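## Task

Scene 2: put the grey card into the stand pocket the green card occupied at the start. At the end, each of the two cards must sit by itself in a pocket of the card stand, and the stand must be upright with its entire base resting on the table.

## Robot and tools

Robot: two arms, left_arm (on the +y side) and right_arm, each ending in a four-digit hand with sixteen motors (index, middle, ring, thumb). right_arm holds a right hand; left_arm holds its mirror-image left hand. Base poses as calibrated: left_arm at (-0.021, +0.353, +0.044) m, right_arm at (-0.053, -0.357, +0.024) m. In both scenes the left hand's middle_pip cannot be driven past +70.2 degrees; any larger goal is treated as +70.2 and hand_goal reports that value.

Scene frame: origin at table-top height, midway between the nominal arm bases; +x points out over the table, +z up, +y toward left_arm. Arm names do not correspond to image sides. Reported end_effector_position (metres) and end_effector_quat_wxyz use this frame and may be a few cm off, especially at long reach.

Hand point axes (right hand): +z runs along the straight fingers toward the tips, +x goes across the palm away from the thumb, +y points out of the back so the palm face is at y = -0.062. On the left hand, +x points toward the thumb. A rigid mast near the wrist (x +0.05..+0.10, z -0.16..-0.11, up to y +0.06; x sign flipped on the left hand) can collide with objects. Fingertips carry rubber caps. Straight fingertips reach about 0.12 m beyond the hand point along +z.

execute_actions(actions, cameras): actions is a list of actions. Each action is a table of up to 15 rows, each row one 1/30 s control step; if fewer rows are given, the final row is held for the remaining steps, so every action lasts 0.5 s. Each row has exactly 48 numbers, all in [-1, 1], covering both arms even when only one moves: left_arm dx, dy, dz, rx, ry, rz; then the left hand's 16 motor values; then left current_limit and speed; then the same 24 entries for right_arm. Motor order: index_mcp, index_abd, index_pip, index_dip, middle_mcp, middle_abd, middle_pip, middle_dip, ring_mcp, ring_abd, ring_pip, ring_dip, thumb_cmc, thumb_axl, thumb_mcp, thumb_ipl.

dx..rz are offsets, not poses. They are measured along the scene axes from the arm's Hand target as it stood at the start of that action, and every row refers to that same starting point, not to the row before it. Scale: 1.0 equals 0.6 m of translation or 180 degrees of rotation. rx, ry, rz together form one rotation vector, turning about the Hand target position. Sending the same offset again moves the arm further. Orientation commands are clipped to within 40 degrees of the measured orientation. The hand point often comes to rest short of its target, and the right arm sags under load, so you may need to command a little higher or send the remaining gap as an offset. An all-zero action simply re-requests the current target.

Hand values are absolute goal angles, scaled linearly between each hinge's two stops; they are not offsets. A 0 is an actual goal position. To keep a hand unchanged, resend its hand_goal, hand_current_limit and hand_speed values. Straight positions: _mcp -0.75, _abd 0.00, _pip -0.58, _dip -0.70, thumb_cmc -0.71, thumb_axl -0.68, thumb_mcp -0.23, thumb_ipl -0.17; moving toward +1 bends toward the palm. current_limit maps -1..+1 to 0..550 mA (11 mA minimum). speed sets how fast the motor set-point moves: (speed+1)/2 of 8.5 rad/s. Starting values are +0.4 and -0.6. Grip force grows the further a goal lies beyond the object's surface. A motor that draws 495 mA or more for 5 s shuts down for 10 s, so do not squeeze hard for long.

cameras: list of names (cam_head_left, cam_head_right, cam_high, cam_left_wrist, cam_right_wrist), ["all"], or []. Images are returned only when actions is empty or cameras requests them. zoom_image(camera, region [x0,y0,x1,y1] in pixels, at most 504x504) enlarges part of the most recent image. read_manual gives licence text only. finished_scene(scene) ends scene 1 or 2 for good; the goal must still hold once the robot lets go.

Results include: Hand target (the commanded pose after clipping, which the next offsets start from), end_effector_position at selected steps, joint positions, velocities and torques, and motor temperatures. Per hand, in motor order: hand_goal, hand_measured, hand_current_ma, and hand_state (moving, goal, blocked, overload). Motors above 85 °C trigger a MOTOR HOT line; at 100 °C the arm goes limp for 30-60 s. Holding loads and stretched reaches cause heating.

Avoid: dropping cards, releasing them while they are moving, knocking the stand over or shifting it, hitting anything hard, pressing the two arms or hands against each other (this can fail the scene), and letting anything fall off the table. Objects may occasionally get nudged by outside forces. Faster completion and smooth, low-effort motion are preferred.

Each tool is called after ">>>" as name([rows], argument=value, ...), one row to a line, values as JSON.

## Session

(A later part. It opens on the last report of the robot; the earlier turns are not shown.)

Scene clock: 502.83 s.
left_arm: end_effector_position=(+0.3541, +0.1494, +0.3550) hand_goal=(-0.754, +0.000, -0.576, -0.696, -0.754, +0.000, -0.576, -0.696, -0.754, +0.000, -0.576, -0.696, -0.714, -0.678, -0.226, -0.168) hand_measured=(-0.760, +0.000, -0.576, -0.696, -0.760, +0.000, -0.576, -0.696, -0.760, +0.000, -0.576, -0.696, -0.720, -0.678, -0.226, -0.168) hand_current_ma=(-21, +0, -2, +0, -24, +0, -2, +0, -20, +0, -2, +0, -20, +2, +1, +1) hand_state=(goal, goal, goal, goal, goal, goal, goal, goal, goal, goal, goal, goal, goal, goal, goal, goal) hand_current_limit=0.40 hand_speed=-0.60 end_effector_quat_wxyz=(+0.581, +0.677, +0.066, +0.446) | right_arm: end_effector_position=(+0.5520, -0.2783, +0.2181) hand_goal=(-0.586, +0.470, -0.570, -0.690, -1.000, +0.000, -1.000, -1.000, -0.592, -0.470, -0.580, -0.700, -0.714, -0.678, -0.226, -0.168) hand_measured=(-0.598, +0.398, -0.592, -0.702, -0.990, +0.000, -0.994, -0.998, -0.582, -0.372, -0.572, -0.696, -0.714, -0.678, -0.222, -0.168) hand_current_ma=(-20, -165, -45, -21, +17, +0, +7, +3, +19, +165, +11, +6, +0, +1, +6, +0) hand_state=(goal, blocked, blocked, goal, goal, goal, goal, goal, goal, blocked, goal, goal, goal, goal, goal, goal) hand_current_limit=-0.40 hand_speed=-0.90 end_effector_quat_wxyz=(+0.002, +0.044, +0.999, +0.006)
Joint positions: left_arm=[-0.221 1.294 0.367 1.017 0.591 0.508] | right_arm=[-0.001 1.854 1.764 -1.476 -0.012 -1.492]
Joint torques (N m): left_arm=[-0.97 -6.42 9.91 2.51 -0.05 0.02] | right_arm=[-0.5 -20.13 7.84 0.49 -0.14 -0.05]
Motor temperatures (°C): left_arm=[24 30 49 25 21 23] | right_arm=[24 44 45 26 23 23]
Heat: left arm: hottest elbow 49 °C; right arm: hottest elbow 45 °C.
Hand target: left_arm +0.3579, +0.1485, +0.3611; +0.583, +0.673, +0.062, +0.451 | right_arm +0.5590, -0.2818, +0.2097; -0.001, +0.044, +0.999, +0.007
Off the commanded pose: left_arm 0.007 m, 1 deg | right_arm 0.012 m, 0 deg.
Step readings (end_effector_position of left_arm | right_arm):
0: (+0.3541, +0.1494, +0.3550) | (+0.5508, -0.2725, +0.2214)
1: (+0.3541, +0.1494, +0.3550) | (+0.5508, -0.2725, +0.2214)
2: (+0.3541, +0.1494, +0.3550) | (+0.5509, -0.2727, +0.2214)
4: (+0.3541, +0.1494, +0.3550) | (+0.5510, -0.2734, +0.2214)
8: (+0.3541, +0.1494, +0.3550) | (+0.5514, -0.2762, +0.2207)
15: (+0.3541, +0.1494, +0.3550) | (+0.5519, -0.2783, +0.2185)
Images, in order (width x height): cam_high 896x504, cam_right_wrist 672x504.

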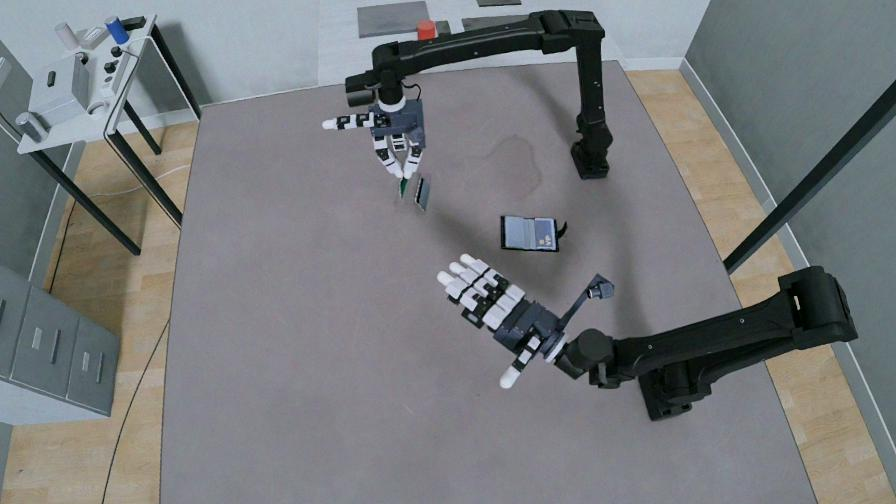

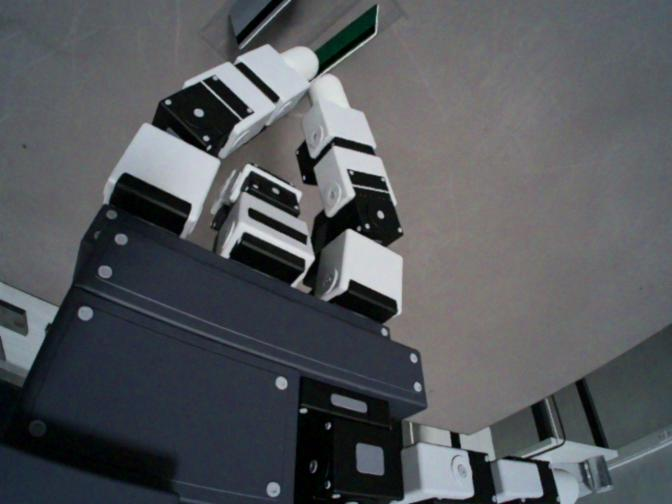

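>>> execute_actions([
  [[0,0,0,0,0,0,-0.754,0,-0.576,-0.696,-0.754,0,-0.576,-0.696,-0.754,0,-0.576,-0.696,-0.714,-0.678,-0.226,-0.168,0.4,-0.6,0.01,0.003,0.01,0,0,0,-0.585,0.47,-0.57,-0.69,-1,0,-1,-1,-0.592,-0.47,-0.58,-0.7,-0.714,-0.678,-0.226,-0.168,-0.4,-0.9]],
], cameras=["cam_right_wrist","cam_high"])

>>> zoom_image(camera="cam_right_wrist", region=[300, 0, 410, 82])

>>> zoom_image(camera="cam_high", region=[393, 170, 433, 215])

Scene clock: 512.00 s.
left_arm: end_effector_position=(+0.3541, +0.1494, +0.3550) hand_goal=(-0.754, +0.000, -0.576, -0.696, -0.754, +0.000, -0.576, -0.696, -0.754, +0.000, -0.576, -0.696, -0.714, -0.678, -0.226, -0.168) hand_measured=(-0.760, +0.000, -0.576, -0.696, -0.760, +0.000, -0.576, -0.696, -0.760, +0.000, -0.576, -0.696, -0.720, -0.678, -0.226, -0.168) hand_current_ma=(-21, +0, -2, +0, -24, +0, -2, +0, -20, +0, -2, +0, -20, +2, +1, +1) hand_state=(goal, goal, goal, goal, goal, goal, goal, goal, goal, goal, goal, goal, goal, goal, goal, goal) hand_current_limit=0.40 hand_speed=-0.60 end_effector_quat_wxyz=(+0.581, +0.677, +0.066, +0.446) | right_arm: end_effector_position=(+0.5533, -0.2783, +0.2128) hand_goal=(-0.586, +0.470, -0.570, -0.690, -1.000, +0.000, -1.000, -1.000, -0.592, -0.470, -0.580, -0.700, -0.714, -0.678, -0.226, -0.168) hand_measured=(-0.598, +0.398, -0.592, -0.702, -0.990, +0.000, -0.994, -0.998, -0.582, -0.372, -0.572, -0.696, -0.714, -0.678, -0.222, -0.168) hand_current_ma=(-20, -165, -45, -21, +17, +0, +7, +3, +19, +165, +11, +6, +0, +1, +6, +0) hand_state=(goal, blocked, blocked, goal, goal, goal, goal, goal, goal, blocked, goal, goal, goal, goal, goal, goal) hand_current_limit=-0.40 hand_speed=-0.90 end_effector_quat_wxyz=(-0.006, +0.045, +0.999, +0.006)
Joint positions: left_arm=[-0.221 1.294 0.367 1.017 0.591 0.508] | right_arm=[-0.001 1.87 1.775 -1.487 -0.012 -1.492]
Joint torques (N m): left_arm=[-0.91 -6.48 9.94 2.52 -0.06 0.01] | right_arm=[-0.26 -20.72 9.66 -0.03 -0.14 -0.02]
Heat: left arm: hottest elbow 49 °C; right arm: hottest shoulder 45 °C.
Hand target: left_arm +0.3579, +0.1485, +0.3611; +0.583, +0.673, +0.062, +0.451 | right_arm +0.5650, -0.2800, +0.2158; -0.001, +0.044, +0.999, +0.007
Off the commanded pose: left_arm 0.007 m, 1 deg | right_arm 0.012 m, 1 deg.
Step readings (end_effector_position of left_arm | right_arm):
0: (+0.3541, +0.1494, +0.3550) | (+0.5520, -0.2783, +0.2181)
1: (+0.3541, +0.1494, +0.3550) | (+0.5520, -0.2783, +0.2181)
2: (+0.3541, +0.1494, +0.3550) | (+0.5520, -0.2783, +0.2181)
4: (+0.3541, +0.1494, +0.3550) | (+0.5519, -0.2783, +0.2173)
8: (+0.3541, +0.1494, +0.3550) | (+0.5522, -0.2783, +0.2144)
15: (+0.3541, +0.1494, +0.3550) | (+0.5528, -0.2783, +0.2119)
Images, in order (width x height): cam_high 896x504, cam_right_wrist 672x504.

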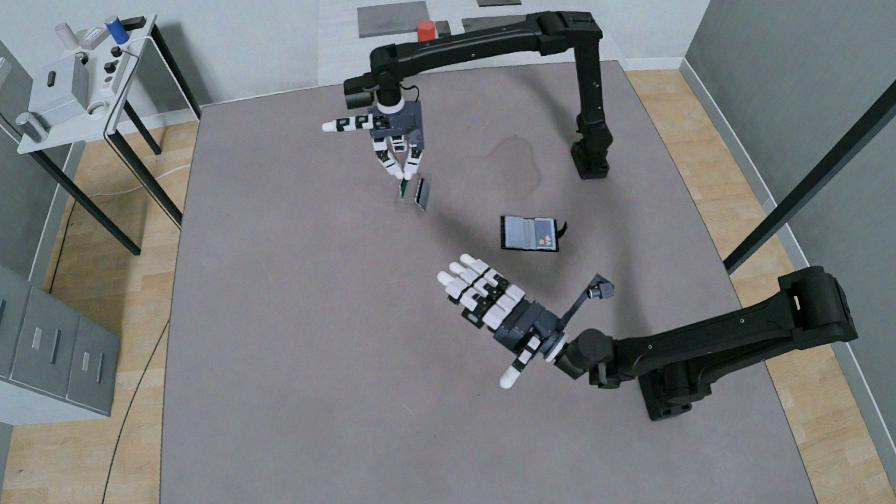

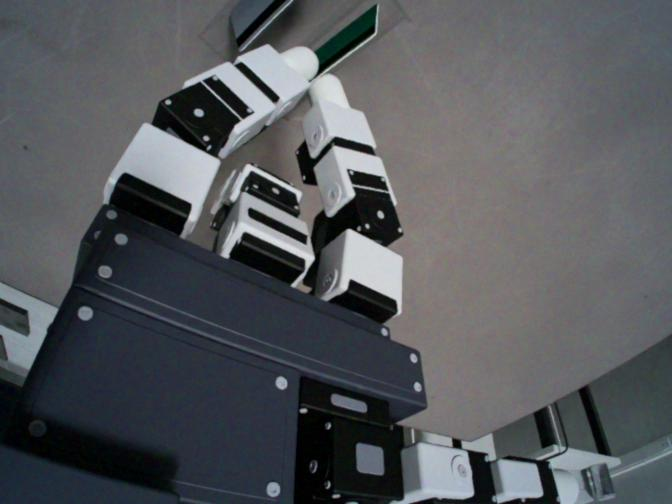

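Scaled by 4.582 from the camera's 672x504 image, which has a finer 960x720 frame.

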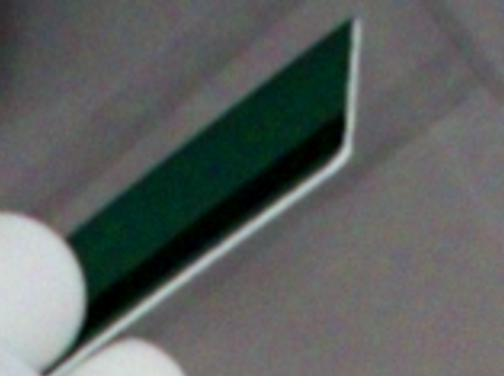

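Scaled by 11.200 from the camera's 896x504 image, which has a finer 1280x720 frame.

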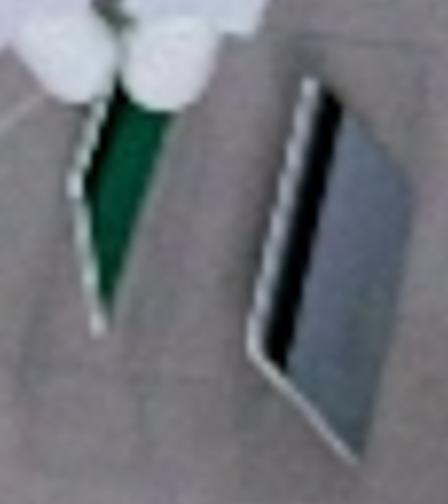

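>>> execute_actions([
  [[0,0,0,0,0,0,-0.754,0,-0.576,-0.696,-0.754,0,-0.576,-0.696,-0.754,0,-0.576,-0.696,-0.714,-0.678,-0.226,-0.168,0.4,-0.6,0.0,0.0,-0.04,0,0,0,-0.585,0.47,-0.57,-0.69,-1,0,-1,-1,-0.592,-0.47,-0.58,-0.7,-0.714,-0.678,-0.226,-0.168,-0.4,-0.9]],
], cameras=["cam_right_wrist","cam_high","cam_head_left"])

>>> zoom_image(camera="cam_right_wrist", region=[300, 0, 410, 82])

>>> zoom_image(camera="cam_high", region=[393, 170, 433, 215])

>>> zoom_image(camera="cam_head_left", region=[445, 160, 505, 220])

Scene clock: 522.57 s.
left_arm: end_effector_position=(+0.3541, +0.1494, +0.3550) hand_goal=(-0.754, +0.000, -0.576, -0.696, -0.754, +0.000, -0.576, -0.696, -0.754, +0.000, -0.576, -0.696, -0.714, -0.678, -0.226, -0.168) hand_measured=(-0.760, +0.000, -0.576, -0.696, -0.760, +0.000, -0.576, -0.696, -0.760, +0.000, -0.576, -0.696, -0.720, -0.678, -0.226, -0.168) hand_current_ma=(-21, +0, -2, +0, -24, +0, -2, +0, -20, +0, -2, +0, -20, +2, +1, +1) hand_state=(goal, goal, goal, goal, goal, goal, goal, goal, goal, goal, goal, goal, goal, goal, goal, goal) hand_current_limit=0.40 hand_speed=-0.60 end_effector_quat_wxyz=(+0.581, +0.677, +0.066, +0.446) | right_arm: end_effector_position=(+0.5622, -0.2784, +0.2080) hand_goal=(-0.586, +0.470, -0.570, -0.690, -1.000, +0.000, -1.000, -1.000, -0.592, -0.470, -0.580, -0.700, -0.714, -0.678, -0.226, -0.168) hand_measured=(-0.598, +0.398, -0.592, -0.702, -0.990, +0.000, -0.994, -0.998, -0.582, -0.372, -0.572, -0.696, -0.714, -0.678, -0.222, -0.168) hand_current_ma=(-20, -165, -45, -21, +17, +0, +7, +3, +19, +165, +11, +6, +0, +1, +6, +0) hand_state=(goal, blocked, blocked, goal, goal, goal, goal, goal, goal, blocked, goal, goal, goal, goal, goal, goal) hand_current_limit=-0.40 hand_speed=-0.90 end_effector_quat_wxyz=(+0.009, +0.044, +0.999, +0.006)
Joint positions: left_arm=[-0.221 1.294 0.367 1.017 0.591 0.508] | right_arm=[-0.001 1.876 1.769 -1.445 -0.012 -1.492]
Joint torques (N m): left_arm=[-0.85 -6.36 9.89 2.47 -0.07 0.03] | right_arm=[-0.15 -20.25 6.56 0.9 -0.15 -0.02]
Heat: left arm: hottest elbow 49 °C; right arm: hottest elbow 47 °C.
Hand target: left_arm +0.3579, +0.1485, +0.3611; +0.583, +0.673, +0.062, +0.451 | right_arm +0.5650, -0.2800, +0.1919; -0.001, +0.044, +0.999, +0.007
Off the commanded pose: left_arm 0.007 m, 1 deg | right_arm 0.016 m, 1 deg.
Step readings (end_effector_position of left_arm | right_arm):
0: (+0.3541, +0.1494, +0.3550) | (+0.5533, -0.2783, +0.2128)
1: (+0.3541, +0.1494, +0.3550) | (+0.5533, -0.2783, +0.2128)
2: (+0.3541, +0.1494, +0.3550) | (+0.5535, -0.2783, +0.2128)
4: (+0.3541, +0.1494, +0.3550) | (+0.5562, -0.2783, +0.2131)
8: (+0.3541, +0.1494, +0.3550) | (+0.5617, -0.2784, +0.2128)
15: (+0.3541, +0.1494, +0.3550) | (+0.5620, -0.2784, +0.2090)
Images, in order (width x height): cam_head_left 896x504, cam_high 896x504, cam_right_wrist 672x504.

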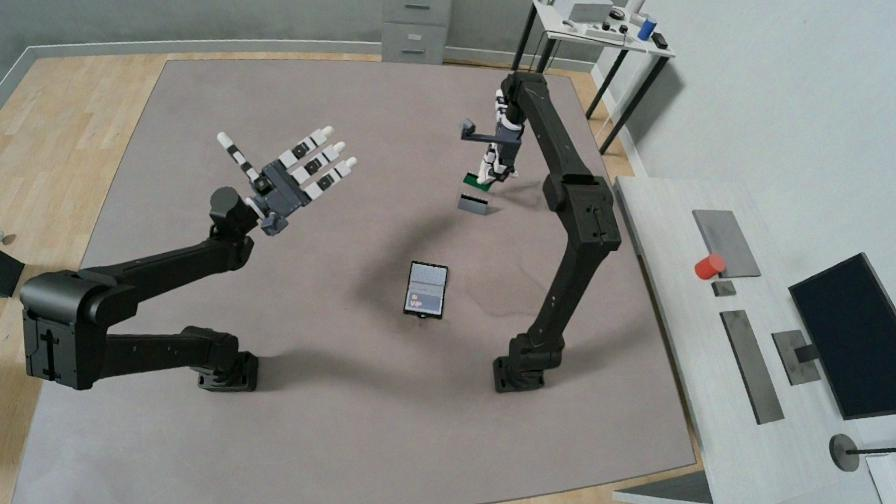

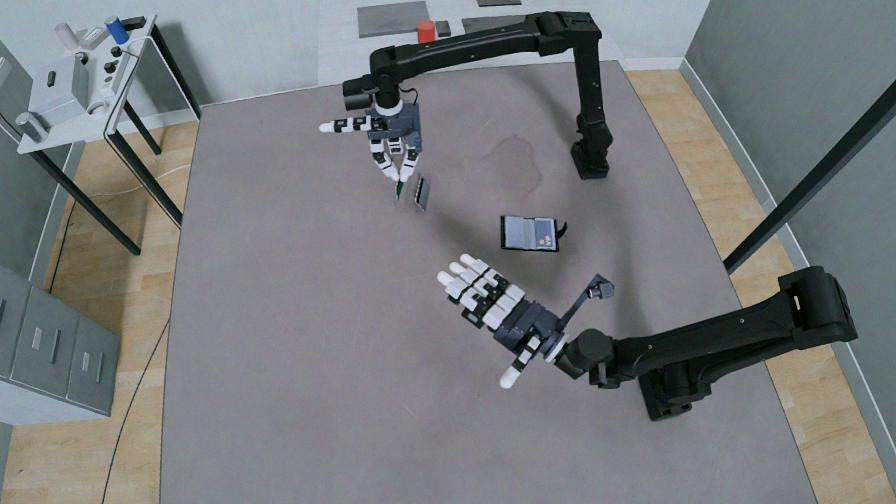

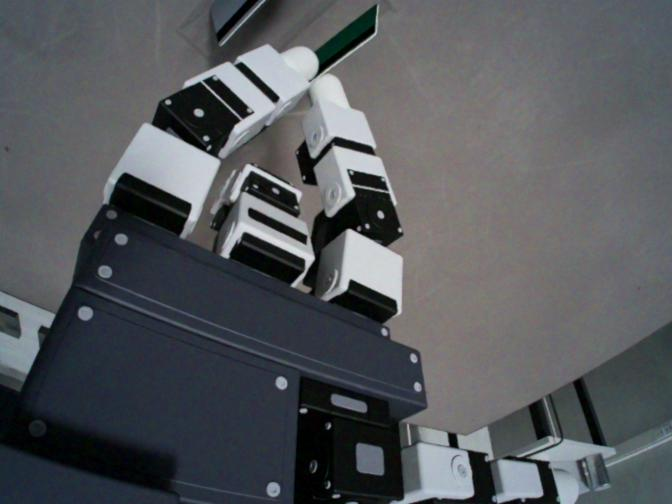

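Scaled by 4.582 from the camera's 672x504 image, which has a finer 960x720 frame.

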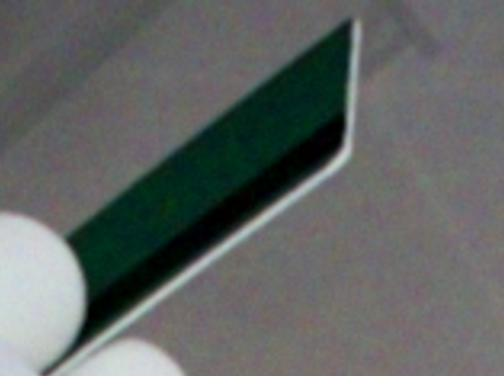

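Scaled by 11.200 from the camera's 896x504 image, which has a finer 1280x720 frame.

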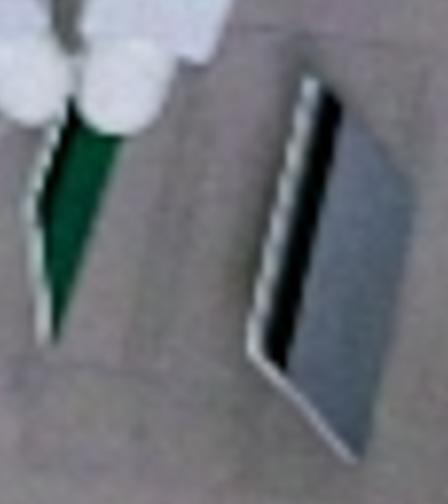

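Scaled by 8.400 from the camera's 896x504 image, which has a finer 1280x720 frame.

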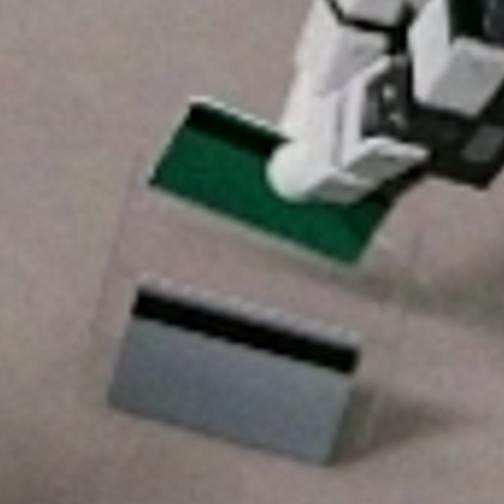

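>>> execute_actions([
  [[0,0,0,0,0,0,-0.754,0,-0.576,-0.696,-0.754,0,-0.576,-0.696,-0.754,0,-0.576,-0.696,-0.714,-0.678,-0.226,-0.168,0.4,-0.6,-0.01,0.002,-0.005,0,0,0,-0.585,0.47,-0.57,-0.69,-1,0,-1,-1,-0.592,-0.47,-0.58,-0.7,-0.714,-0.678,-0.226,-0.168,-0.4,-0.9]],
], cameras=["cam_right_wrist","cam_high","cam_head_left"])

>>> zoom_image(camera="cam_right_wrist", region=[300, 0, 410, 82])

>>> zoom_image(camera="cam_high", region=[393, 170, 433, 215])

Scene clock: 529.87 s.
left_arm: end_effector_position=(+0.3541, +0.1494, +0.3550) hand_goal=(-0.754, +0.000, -0.576, -0.696, -0.754, +0.000, -0.576, -0.696, -0.754, +0.000, -0.576, -0.696, -0.714, -0.678, -0.226, -0.168) hand_measured=(-0.760, +0.000, -0.576, -0.696, -0.760, +0.000, -0.576, -0.696, -0.760, +0.000, -0.576, -0.696, -0.720, -0.678, -0.226, -0.168) hand_current_ma=(-21, +0, -2, +0, -24, +0, -2, +0, -20, +0, -2, +0, -20, +2, +1, +1) hand_state=(goal, goal, goal, goal, goal, goal, goal, goal, goal, goal, goal, goal, goal, goal, goal, goal) hand_current_limit=0.40 hand_speed=-0.60 end_effector_quat_wxyz=(+0.581, +0.677, +0.066, +0.446) | right_arm: end_effector_position=(+0.5571, -0.2783, +0.1959) hand_goal=(-0.586, +0.470, -0.570, -0.690, -1.000, +0.000, -1.000, -1.000, -0.592, -0.470, -0.580, -0.700, -0.714, -0.678, -0.226, -0.168) hand_measured=(-0.598, +0.398, -0.592, -0.702, -0.990, +0.000, -0.994, -0.998, -0.582, -0.372, -0.572, -0.696, -0.714, -0.678, -0.222, -0.168) hand_current_ma=(-20, -165, -45, -21, +17, +0, +7, +3, +19, +165, +11, +6, +0, +1, +6, +0) hand_state=(goal, blocked, blocked, goal, goal, goal, goal, goal, goal, blocked, goal, goal, goal, goal, goal, goal) hand_current_limit=-0.40 hand_speed=-0.90 end_effector_quat_wxyz=(+0.002, +0.044, +0.999, +0.006)
Joint positions: left_arm=[-0.221 1.294 0.367 1.017 0.591 0.508] | right_arm=[-0.001 1.876 1.738 -1.429 -0.012 -1.492]
Joint torques (N m): left_arm=[-0.85 -6.3 9.98 2.54 -0.05 0.02] | right_arm=[-0.03 -22.01 6.57 0.7 -0.13 -0.01]
Heat: left arm: hottest elbow 49 °C; right arm: hottest elbow 46 °C.
Hand target: left_arm +0.3579, +0.1485, +0.3611; +0.583, +0.673, +0.062, +0.451 | right_arm +0.5591, -0.2788, +0.1890; -0.001, +0.044, +0.999, +0.007
Off the commanded pose: left_arm 0.007 m, 1 deg | right_arm 0.007 m, 0 deg.
Step readings (end_effector_position of left_arm | right_arm):
0: (+0.3541, +0.1494, +0.3550) | (+0.5622, -0.2784, +0.2080)
1: (+0.3541, +0.1494, +0.3550) | (+0.5622, -0.2784, +0.2078)
2: (+0.3541, +0.1494, +0.3550) | (+0.5621, -0.2784, +0.2071)
4: (+0.3541, +0.1494, +0.3550) | (+0.5614, -0.2784, +0.2043)
8: (+0.3541, +0.1494, +0.3550) | (+0.5572, -0.2783, +0.1971)
15: (+0.3541, +0.1494, +0.3550) | (+0.5570, -0.2783, +0.1959)
Images, in order (width x height): cam_head_left 896x504, cam_high 896x504, cam_right_wrist 672x504.

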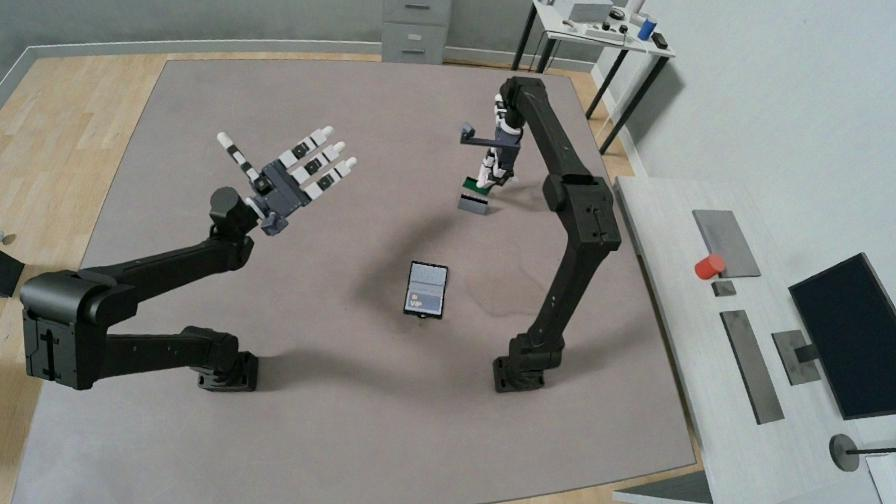

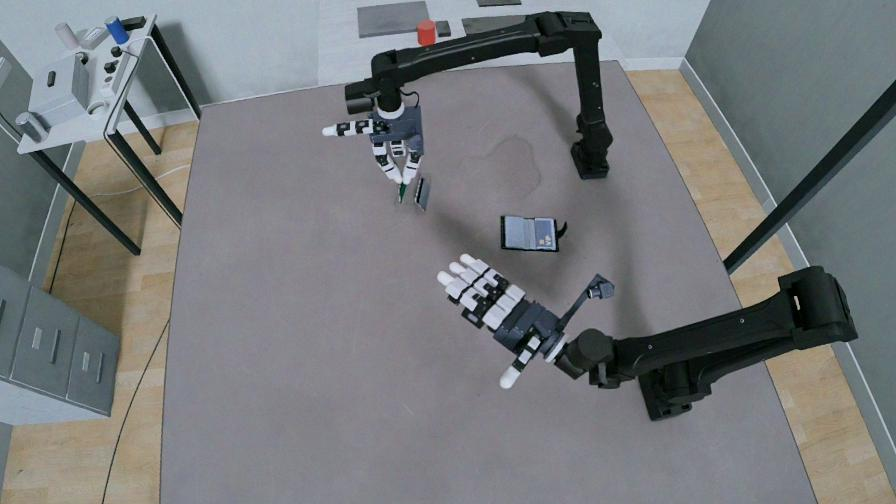

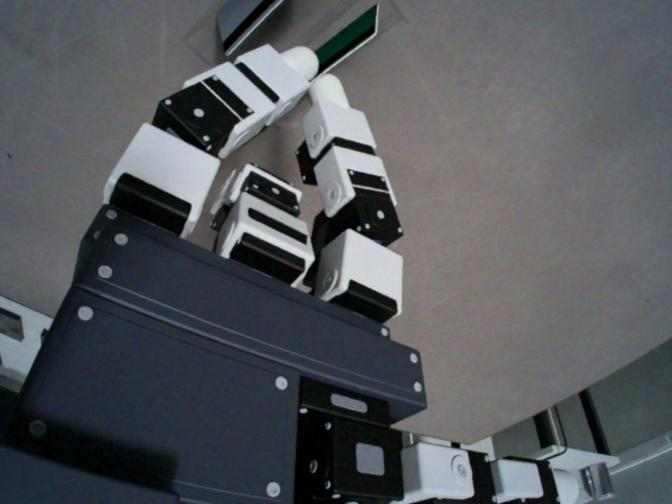

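Scaled by 4.582 from the camera's 672x504 image, which has a finer 960x720 frame.

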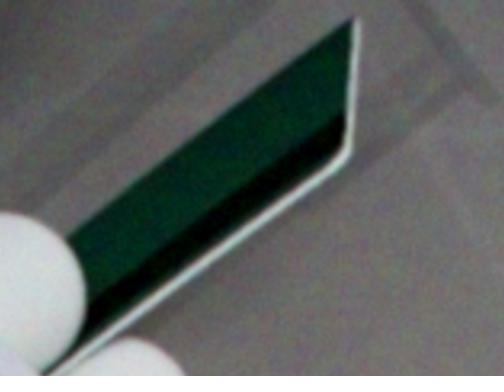

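Scaled by 11.200 from the camera's 896x504 image, which has a finer 1280x720 frame.

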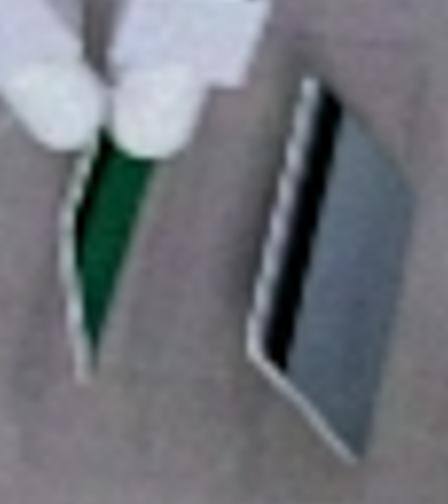

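>>> execute_actions([
  [[0,0,0,0,0,0,-0.754,0,-0.576,-0.696,-0.754,0,-0.576,-0.696,-0.754,0,-0.576,-0.696,-0.714,-0.678,-0.226,-0.168,0.4,-0.6,0.002,0.011,-0.01,0,0,0,-0.585,0.47,-0.57,-0.69,-1,0,-1,-1,-0.592,-0.47,-0.58,-0.7,-0.714,-0.678,-0.226,-0.168,-0.4,-0.9]],
], cameras=["cam_right_wrist","cam_high","cam_head_left"])

>>> zoom_image(camera="cam_right_wrist", region=[300, 0, 410, 82])

>>> zoom_image(camera="cam_high", region=[393, 170, 433, 215])

>>> zoom_image(camera="cam_head_left", region=[445, 160, 505, 220])

Scene clock: 537.37 s.
left_arm: end_effector_position=(+0.3541, +0.1494, +0.3550) hand_goal=(-0.754, +0.000, -0.576, -0.696, -0.754, +0.000, -0.576, -0.696, -0.754, +0.000, -0.576, -0.696, -0.714, -0.678, -0.226, -0.168) hand_measured=(-0.760, +0.000, -0.576, -0.696, -0.760, +0.000, -0.576, -0.696, -0.760, +0.000, -0.576, -0.696, -0.720, -0.678, -0.226, -0.168) hand_current_ma=(-21, +0, -2, +0, -24, +0, -2, +0, -20, +0, -2, +0, -20, +2, +1, +1) hand_state=(goal, goal, goal, goal, goal, goal, goal, goal, goal, goal, goal, goal, goal, goal, goal, goal) hand_current_limit=0.40 hand_speed=-0.60 end_effector_quat_wxyz=(+0.581, +0.677, +0.066, +0.446) | right_arm: end_effector_position=(+0.5583, -0.2774, +0.1937) hand_goal=(-0.586, +0.470, -0.570, -0.690, -1.000, +0.000, -1.000, -1.000, -0.592, -0.470, -0.580, -0.700, -0.714, -0.678, -0.226, -0.168) hand_measured=(-0.598, +0.398, -0.592, -0.702, -0.990, +0.000, -0.994, -0.998, -0.582, -0.372, -0.572, -0.696, -0.714, -0.678, -0.222, -0.168) hand_current_ma=(-20, -165, -45, -21, +17, +0, +7, +3, +19, +165, +11, +6, +0, +1, +6, +0) hand_state=(goal, blocked, blocked, goal, goal, goal, goal, goal, goal, blocked, goal, goal, goal, goal, goal, goal) hand_current_limit=-0.40 hand_speed=-0.90 end_effector_quat_wxyz=(+0.005, +0.044, +0.999, +0.006)
Joint positions: left_arm=[-0.221 1.294 0.367 1.017 0.591 0.508] | right_arm=[0.001 1.876 1.732 -1.416 -0.012 -1.492]
Joint torques (N m): left_arm=[-0.79 -6.36 9.87 2.51 -0.06 0.02] | right_arm=[0.79 -21.66 6.46 0.73 -0.13 0.1]
Heat: left arm: hottest elbow 49 °C; right arm: hottest shoulder 44 °C.
Hand target: left_arm +0.3579, +0.1485, +0.3611; +0.583, +0.673, +0.062, +0.451 | right_arm +0.5603, -0.2723, +0.1830; -0.001, +0.044, +0.999, +0.007
Off the commanded pose: left_arm 0.007 m, 1 deg | right_arm 0.012 m, 1 deg.
Step readings (end_effector_position of left_arm | right_arm):
0: (+0.3541, +0.1494, +0.3550) | (+0.5571, -0.2783, +0.1959)
1: (+0.3541, +0.1494, +0.3550) | (+0.5571, -0.2783, +0.1959)
2: (+0.3541, +0.1494, +0.3550) | (+0.5573, -0.2783, +0.1960)
4: (+0.3541, +0.1494, +0.3550) | (+0.5581, -0.2783, +0.1955)
8: (+0.3541, +0.1494, +0.3550) | (+0.5581, -0.2776, +0.1941)
15: (+0.3541, +0.1494, +0.3550) | (+0.5582, -0.2774, +0.1937)
Images, in order (width x height): cam_head_left 896x504, cam_high 896x504, cam_right_wrist 672x504.

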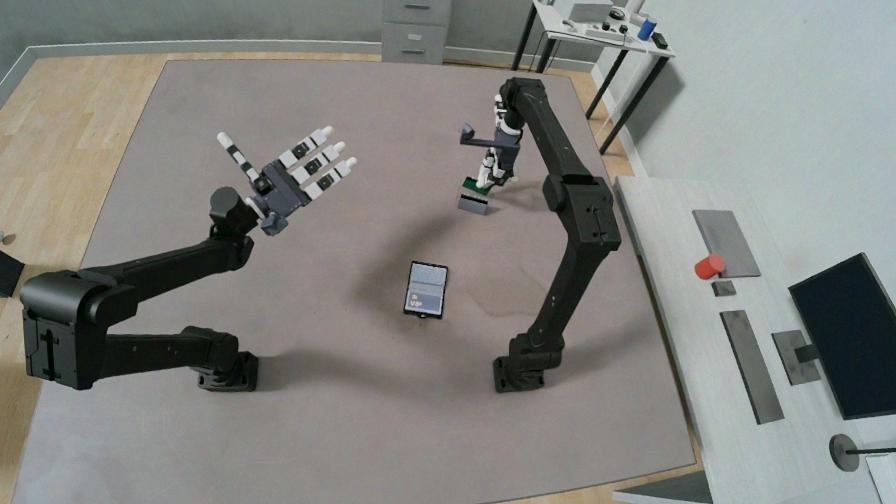

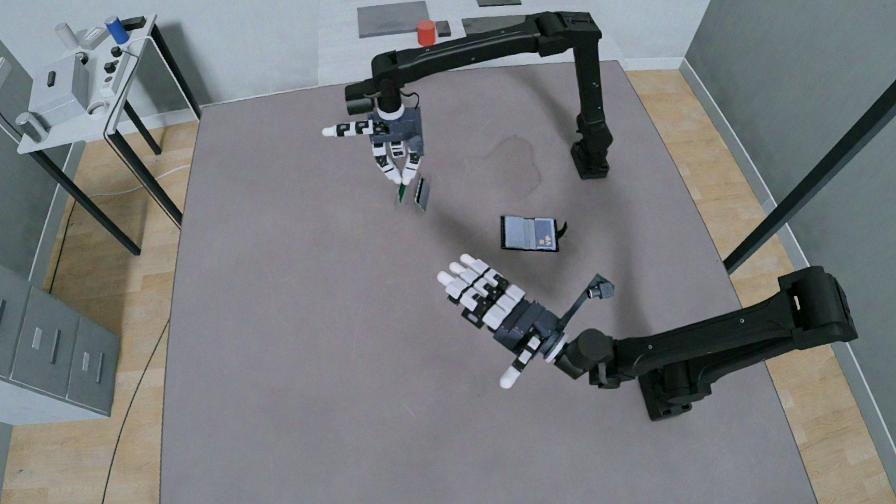

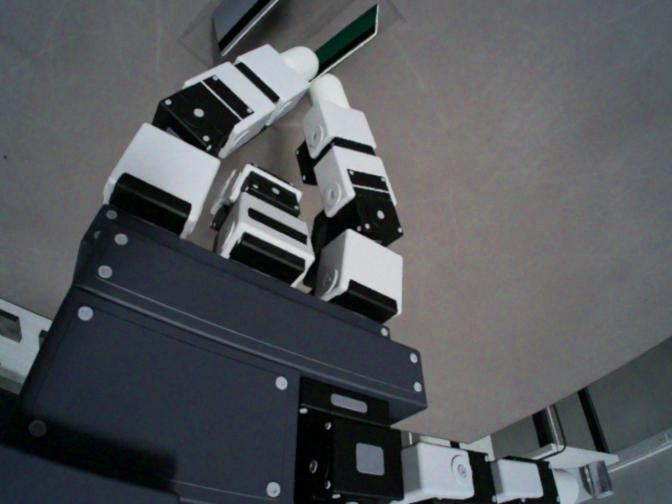

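Scaled by 4.582 from the camera's 672x504 image, which has a finer 960x720 frame.

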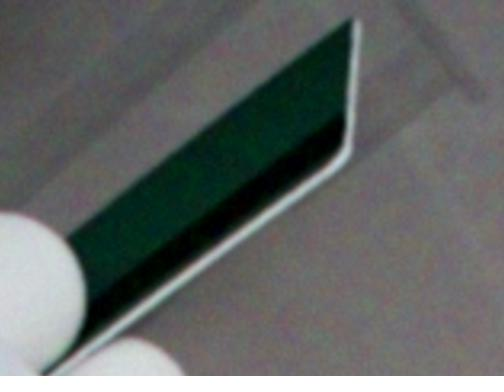

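Scaled by 11.200 from the camera's 896x504 image, which has a finer 1280x720 frame.

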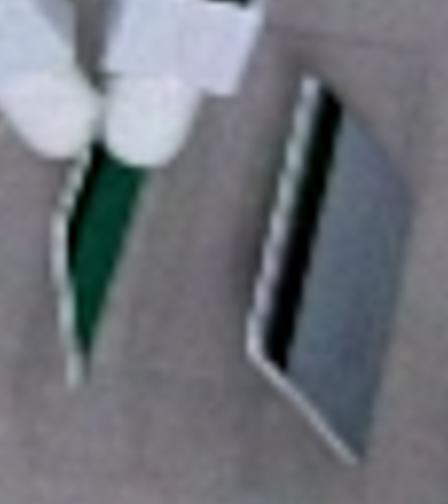

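Scaled by 8.400 from the camera's 896x504 image, which has a finer 1280x720 frame.

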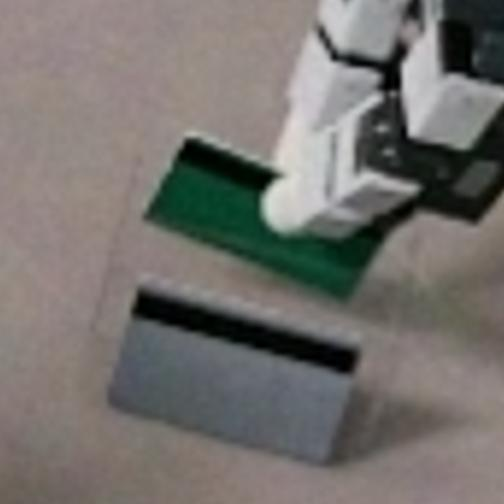

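>>> execute_actions([
  [[0,0,0,0,0,0,-0.754,0,-0.576,-0.696,-0.754,0,-0.576,-0.696,-0.754,0,-0.576,-0.696,-0.714,-0.678,-0.226,-0.168,0.4,-0.6,0,0.003,-0.018,0,0,0,-0.585,0.47,-0.57,-0.69,-1,0,-1,-1,-0.592,-0.47,-0.58,-0.7,-0.714,-0.678,-0.226,-0.168,-0.4,-0.9]],
], cameras=["cam_right_wrist","cam_high","cam_head_left"])

>>> zoom_image(camera="cam_right_wrist", region=[300, 0, 410, 82])

>>> zoom_image(camera="cam_high", region=[393, 170, 433, 215])

>>> zoom_image(camera="cam_head_left", region=[445, 160, 505, 220])

Scene clock: 542.17 s.
left_arm: end_effector_position=(+0.3541, +0.1494, +0.3550) hand_goal=(-0.754, +0.000, -0.576, -0.696, -0.754, +0.000, -0.576, -0.696, -0.754, +0.000, -0.576, -0.696, -0.714, -0.678, -0.226, -0.168) hand_measured=(-0.760, +0.000, -0.576, -0.696, -0.760, +0.000, -0.576, -0.696, -0.760, +0.000, -0.576, -0.696, -0.720, -0.678, -0.226, -0.168) hand_current_ma=(-21, +0, -2, +0, -24, +0, -2, +0, -20, +0, -2, +0, -20, +2, +1, +1) hand_state=(goal, goal, goal, goal, goal, goal, goal, goal, goal, goal, goal, goal, goal, goal, goal, goal) hand_current_limit=0.40 hand_speed=-0.60 end_effector_quat_wxyz=(+0.581, +0.677, +0.066, +0.446) | right_arm: end_effector_position=(+0.5577, -0.2751, +0.1853) hand_goal=(-0.586, +0.470, -0.570, -0.690, -1.000, +0.000, -1.000, -1.000, -0.592, -0.470, -0.580, -0.700, -0.714, -0.678, -0.226, -0.168) hand_measured=(-0.598, +0.398, -0.592, -0.702, -0.990, +0.000, -0.994, -0.998, -0.582, -0.372, -0.572, -0.696, -0.714, -0.678, -0.222, -0.168) hand_current_ma=(-20, -165, -45, -21, +17, +0, +7, +3, +19, +165, +11, +6, +0, +1, +6, +0) hand_state=(goal, blocked, blocked, goal, goal, goal, goal, goal, goal, blocked, goal, goal, goal, goal, goal, goal) hand_current_limit=-0.40 hand_speed=-0.90 end_effector_quat_wxyz=(+0.007, +0.043, +0.999, +0.006)
Joint positions: left_arm=[-0.221 1.294 0.367 1.017 0.591 0.508] | right_arm=[0.005 1.876 1.709 -1.39 -0.012 -1.49]
Joint torques (N m): left_arm=[-0.91 -6.53 9.95 2.48 -0.04 0.01] | right_arm=[0.73 -21.01 6.52 0.75 -0.14 0.11]
Heat: left arm: hottest elbow 49 °C; right arm: hottest shoulder 44 °C.
Hand target: left_arm +0.3579, +0.1485, +0.3611; +0.583, +0.673, +0.062, +0.451 | right_arm +0.5602, -0.2706, +0.1721; -0.001, +0.044, +0.999, +0.007
Off the commanded pose: left_arm 0.007 m, 1 deg | right_arm 0.014 m, 1 deg.
Step readings (end_effector_position of left_arm | right_arm):
0: (+0.3541, +0.1494, +0.3550) | (+0.5583, -0.2774, +0.1937)
1: (+0.3541, +0.1494, +0.3550) | (+0.5582, -0.2774, +0.1935)
2: (+0.3541, +0.1494, +0.3550) | (+0.5584, -0.2774, +0.1930)
4: (+0.3541, +0.1494, +0.3550) | (+0.5589, -0.2772, +0.1909)
8: (+0.3541, +0.1494, +0.3550) | (+0.5574, -0.2763, +0.1861)
15: (+0.3541, +0.1494, +0.3550) | (+0.5577, -0.2751, +0.1853)
Images, in order (width x height): cam_head_left 896x504, cam_high 896x504, cam_right_wrist 672x504.

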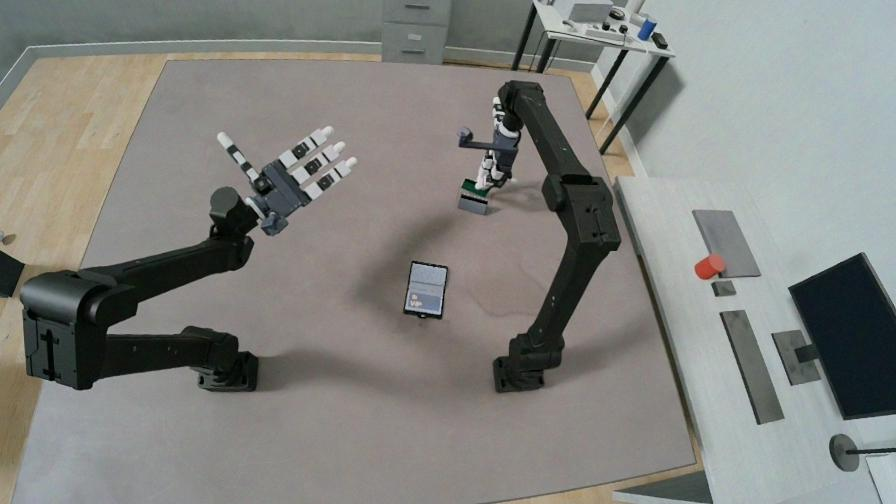

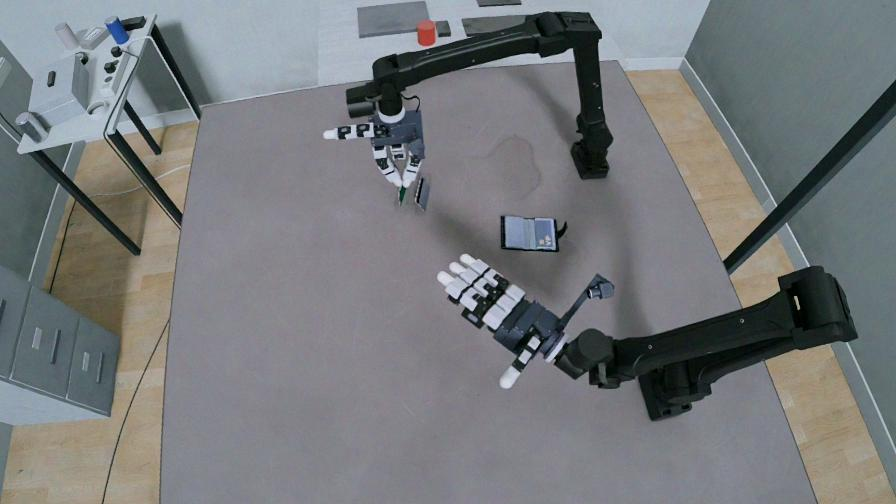

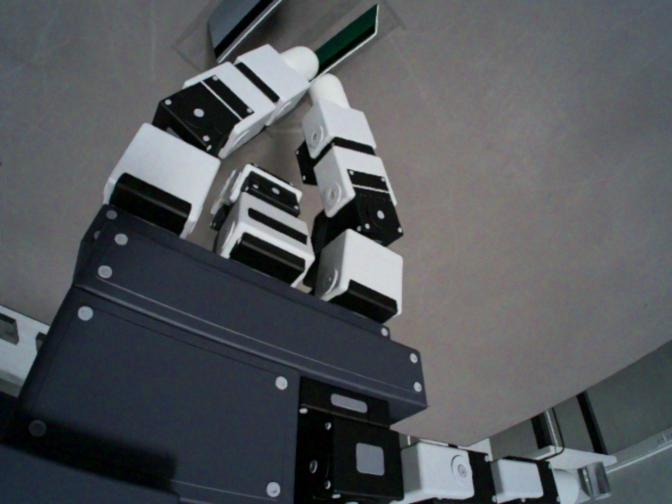

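Scaled by 4.582 from the camera's 672x504 image, which has a finer 960x720 frame.

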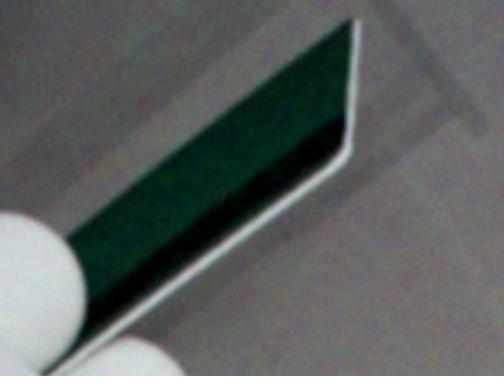

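Scaled by 11.200 from the camera's 896x504 image, which has a finer 1280x720 frame.

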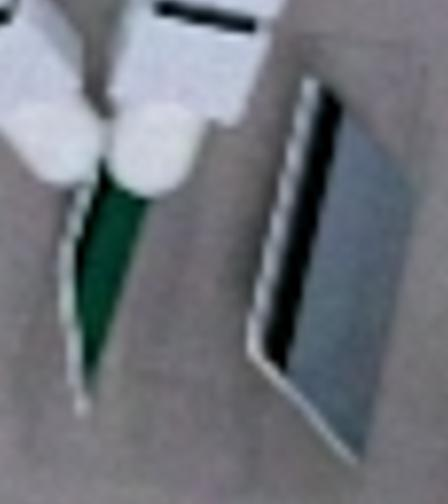

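Scaled by 8.400 from the camera's 896x504 image, which has a finer 1280x720 frame.

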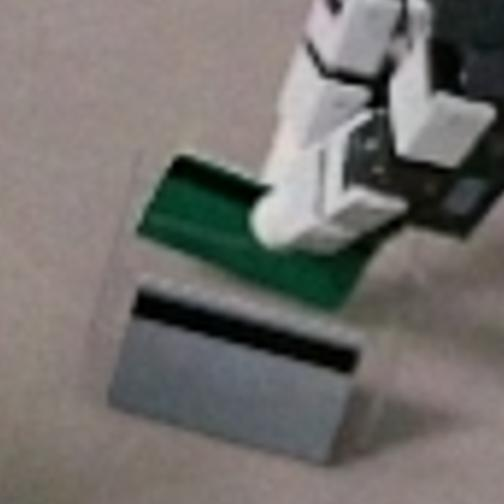

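>>> execute_actions([
  [[0,0,0,0,0,0,-0.754,0,-0.576,-0.696,-0.754,0,-0.576,-0.696,-0.754,0,-0.576,-0.696,-0.714,-0.678,-0.226,-0.168,0.4,-0.6,0,0,-0.008,0,0,0,-0.585,0.47,-0.57,-0.69,-1,0,-1,-1,-0.592,-0.47,-0.58,-0.7,-0.714,-0.678,-0.226,-0.168,-0.4,-0.9]],
  [[0,0,0,0,0,0,-0.754,0,-0.576,-0.696,-0.754,0,-0.576,-0.696,-0.754,0,-0.576,-0.696,-0.714,-0.678,-0.226,-0.168,0.4,-0.6,0,0,0,0,0,0,-0.587,0.36,-0.576,-0.696,-1,0,-1,-1,-0.59,-0.34,-0.576,-0.696,-0.714,-0.678,-0.226,-0.168,-0.2,-0.93]],
], cameras=["cam_right_wrist","cam_high","cam_head_left"])

>>> zoom_image(camera="cam_right_wrist", region=[300, 0, 410, 82])

>>> zoom_image(camera="cam_head_left", region=[445, 160, 505, 220])

Scene clock: 550.73 s.
left_arm: end_effector_position=(+0.3541, +0.1494, +0.3550) hand_goal=(-0.754, +0.000, -0.576, -0.696, -0.754, +0.000, -0.576, -0.696, -0.754, +0.000, -0.576, -0.696, -0.714, -0.678, -0.226, -0.168) hand_measured=(-0.760, +0.000, -0.576, -0.696, -0.760, +0.000, -0.576, -0.696, -0.760, +0.000, -0.576, -0.696, -0.720, -0.678, -0.226, -0.168) hand_current_ma=(-21, +0, -2, +0, -24, +0, -2, +0, -20, +0, -2, +0, -20, +2, +1, +1) hand_state=(goal, goal, goal, goal, goal, goal, goal, goal, goal, goal, goal, goal, goal, goal, goal, goal) hand_current_limit=0.40 hand_speed=-0.60 end_effector_quat_wxyz=(+0.581, +0.677, +0.066, +0.446) | right_arm: end_effector_position=(+0.5583, -0.2751, +0.1823) hand_goal=(-0.588, +0.360, -0.576, -0.696, -1.000, +0.000, -1.000, -1.000, -0.590, -0.340, -0.576, -0.696, -0.714, -0.678, -0.226, -0.168) hand_measured=(-0.592, +0.362, -0.580, -0.700, -0.990, +0.000, -0.994, -0.998, -0.586, -0.350, -0.572, -0.694, -0.714, -0.678, -0.222, -0.168) hand_current_ma=(-4, +1, -4, -3, +17, +0, +7, +3, +4, -15, +4, +1, +0, +1, +6, +0) hand_state=(goal, goal, goal, goal, goal, goal, goal, goal, goal, goal, goal, goal, goal, goal, goal, goal) hand_current_limit=-0.20 hand_speed=-0.93 end_effector_quat_wxyz=(+0.009, +0.043, +0.999, +0.006)
Joint positions: left_arm=[-0.221 1.294 0.367 1.017 0.591 0.508] | right_arm=[0.005 1.876 1.701 -1.377 -0.012 -1.49]
Joint torques (N m): left_arm=[-0.91 -6.48 9.92 2.5 -0.07 0.03] | right_arm=[0.73 -20.84 6.46 0.69 -0.13 0.1]
Heat: left arm: hottest elbow 49 °C; right arm: hottest shoulder 43 °C.
Hand target: left_arm +0.3579, +0.1485, +0.3611; +0.583, +0.673, +0.062, +0.451 | right_arm +0.5602, -0.2706, +0.1673; -0.001, +0.044, +0.999, +0.007
Off the commanded pose: left_arm 0.007 m, 1 deg | right_arm 0.016 m, 1 deg.
Step readings (end_effector_position of left_arm | right_arm):
0: (+0.3541, +0.1494, +0.3550) | (+0.5577, -0.2751, +0.1853)
1: (+0.3541, +0.1494, +0.3550) | (+0.5577, -0.2751, +0.1853)
2: (+0.3541, +0.1494, +0.3550) | (+0.5579, -0.2751, +0.1852)
4: (+0.3541, +0.1494, +0.3550) | (+0.5584, -0.2751, +0.1847)
8: (+0.3541, +0.1494, +0.3550) | (+0.5579, -0.2751, +0.1827)
15: (+0.3541, +0.1494, +0.3550) | (+0.5579, -0.2751, +0.1822)
16: (+0.3541, +0.1494, +0.3550) | (+0.5579, -0.2751, +0.1822)
17: (+0.3541, +0.1494, +0.3550) | (+0.5579, -0.2751, +0.1822)
19: (+0.3541, +0.1494, +0.3550) | (+0.5580, -0.2751, +0.1823)
23: (+0.3541, +0.1494, +0.3550) | (+0.5580, -0.2751, +0.1823)
30: (+0.3541, +0.1494, +0.3550) | (+0.5583, -0.2751, +0.1823)
Images, in order (width x height): cam_head_left 896x504, cam_high 896x504, cam_right_wrist 672x504.

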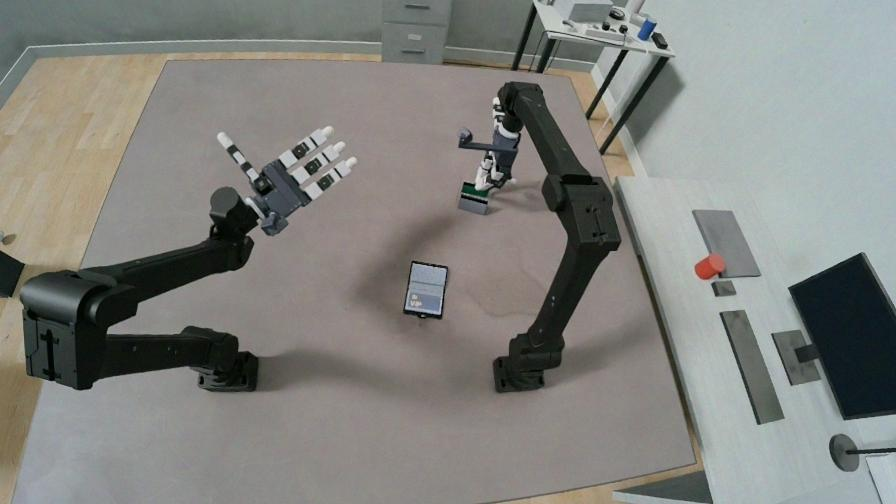

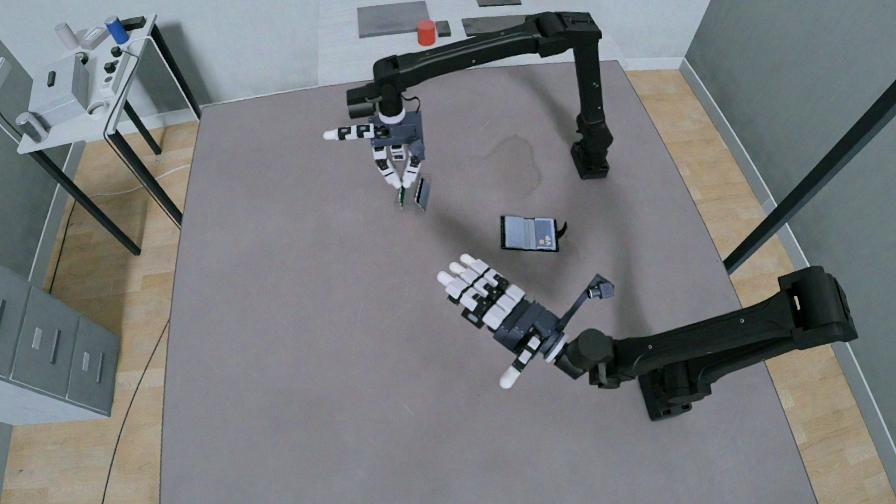

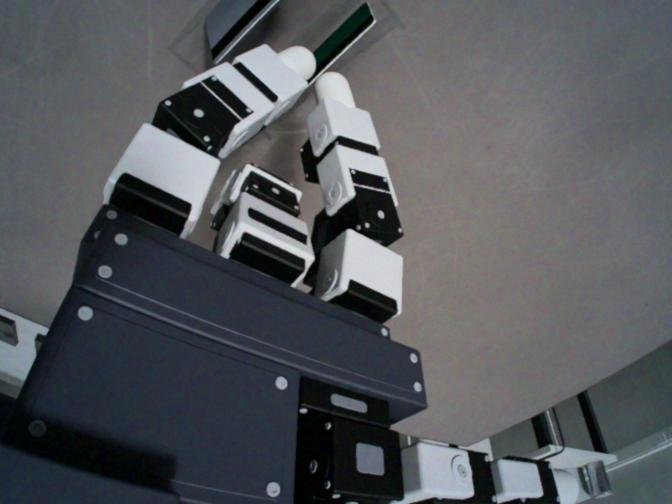

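Scaled by 4.582 from the camera's 672x504 image, which has a finer 960x720 frame.

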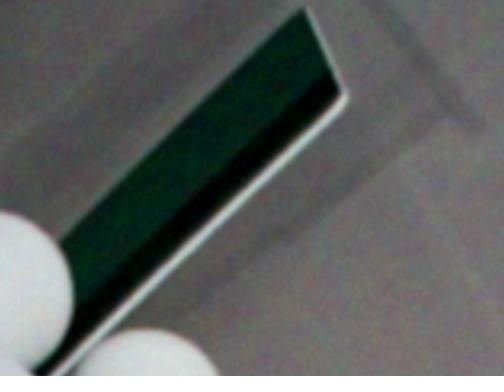

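Scaled by 8.400 from the camera's 896x504 image, which has a finer 1280x720 frame.

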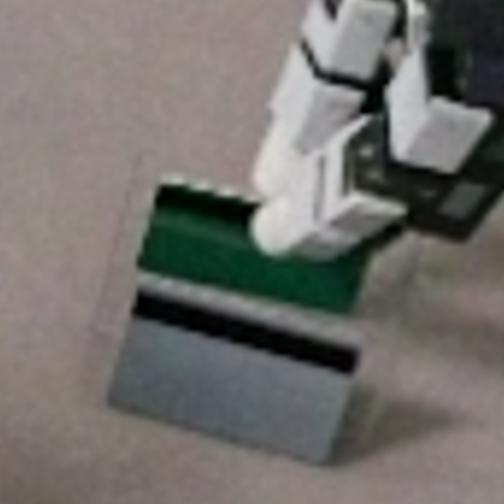

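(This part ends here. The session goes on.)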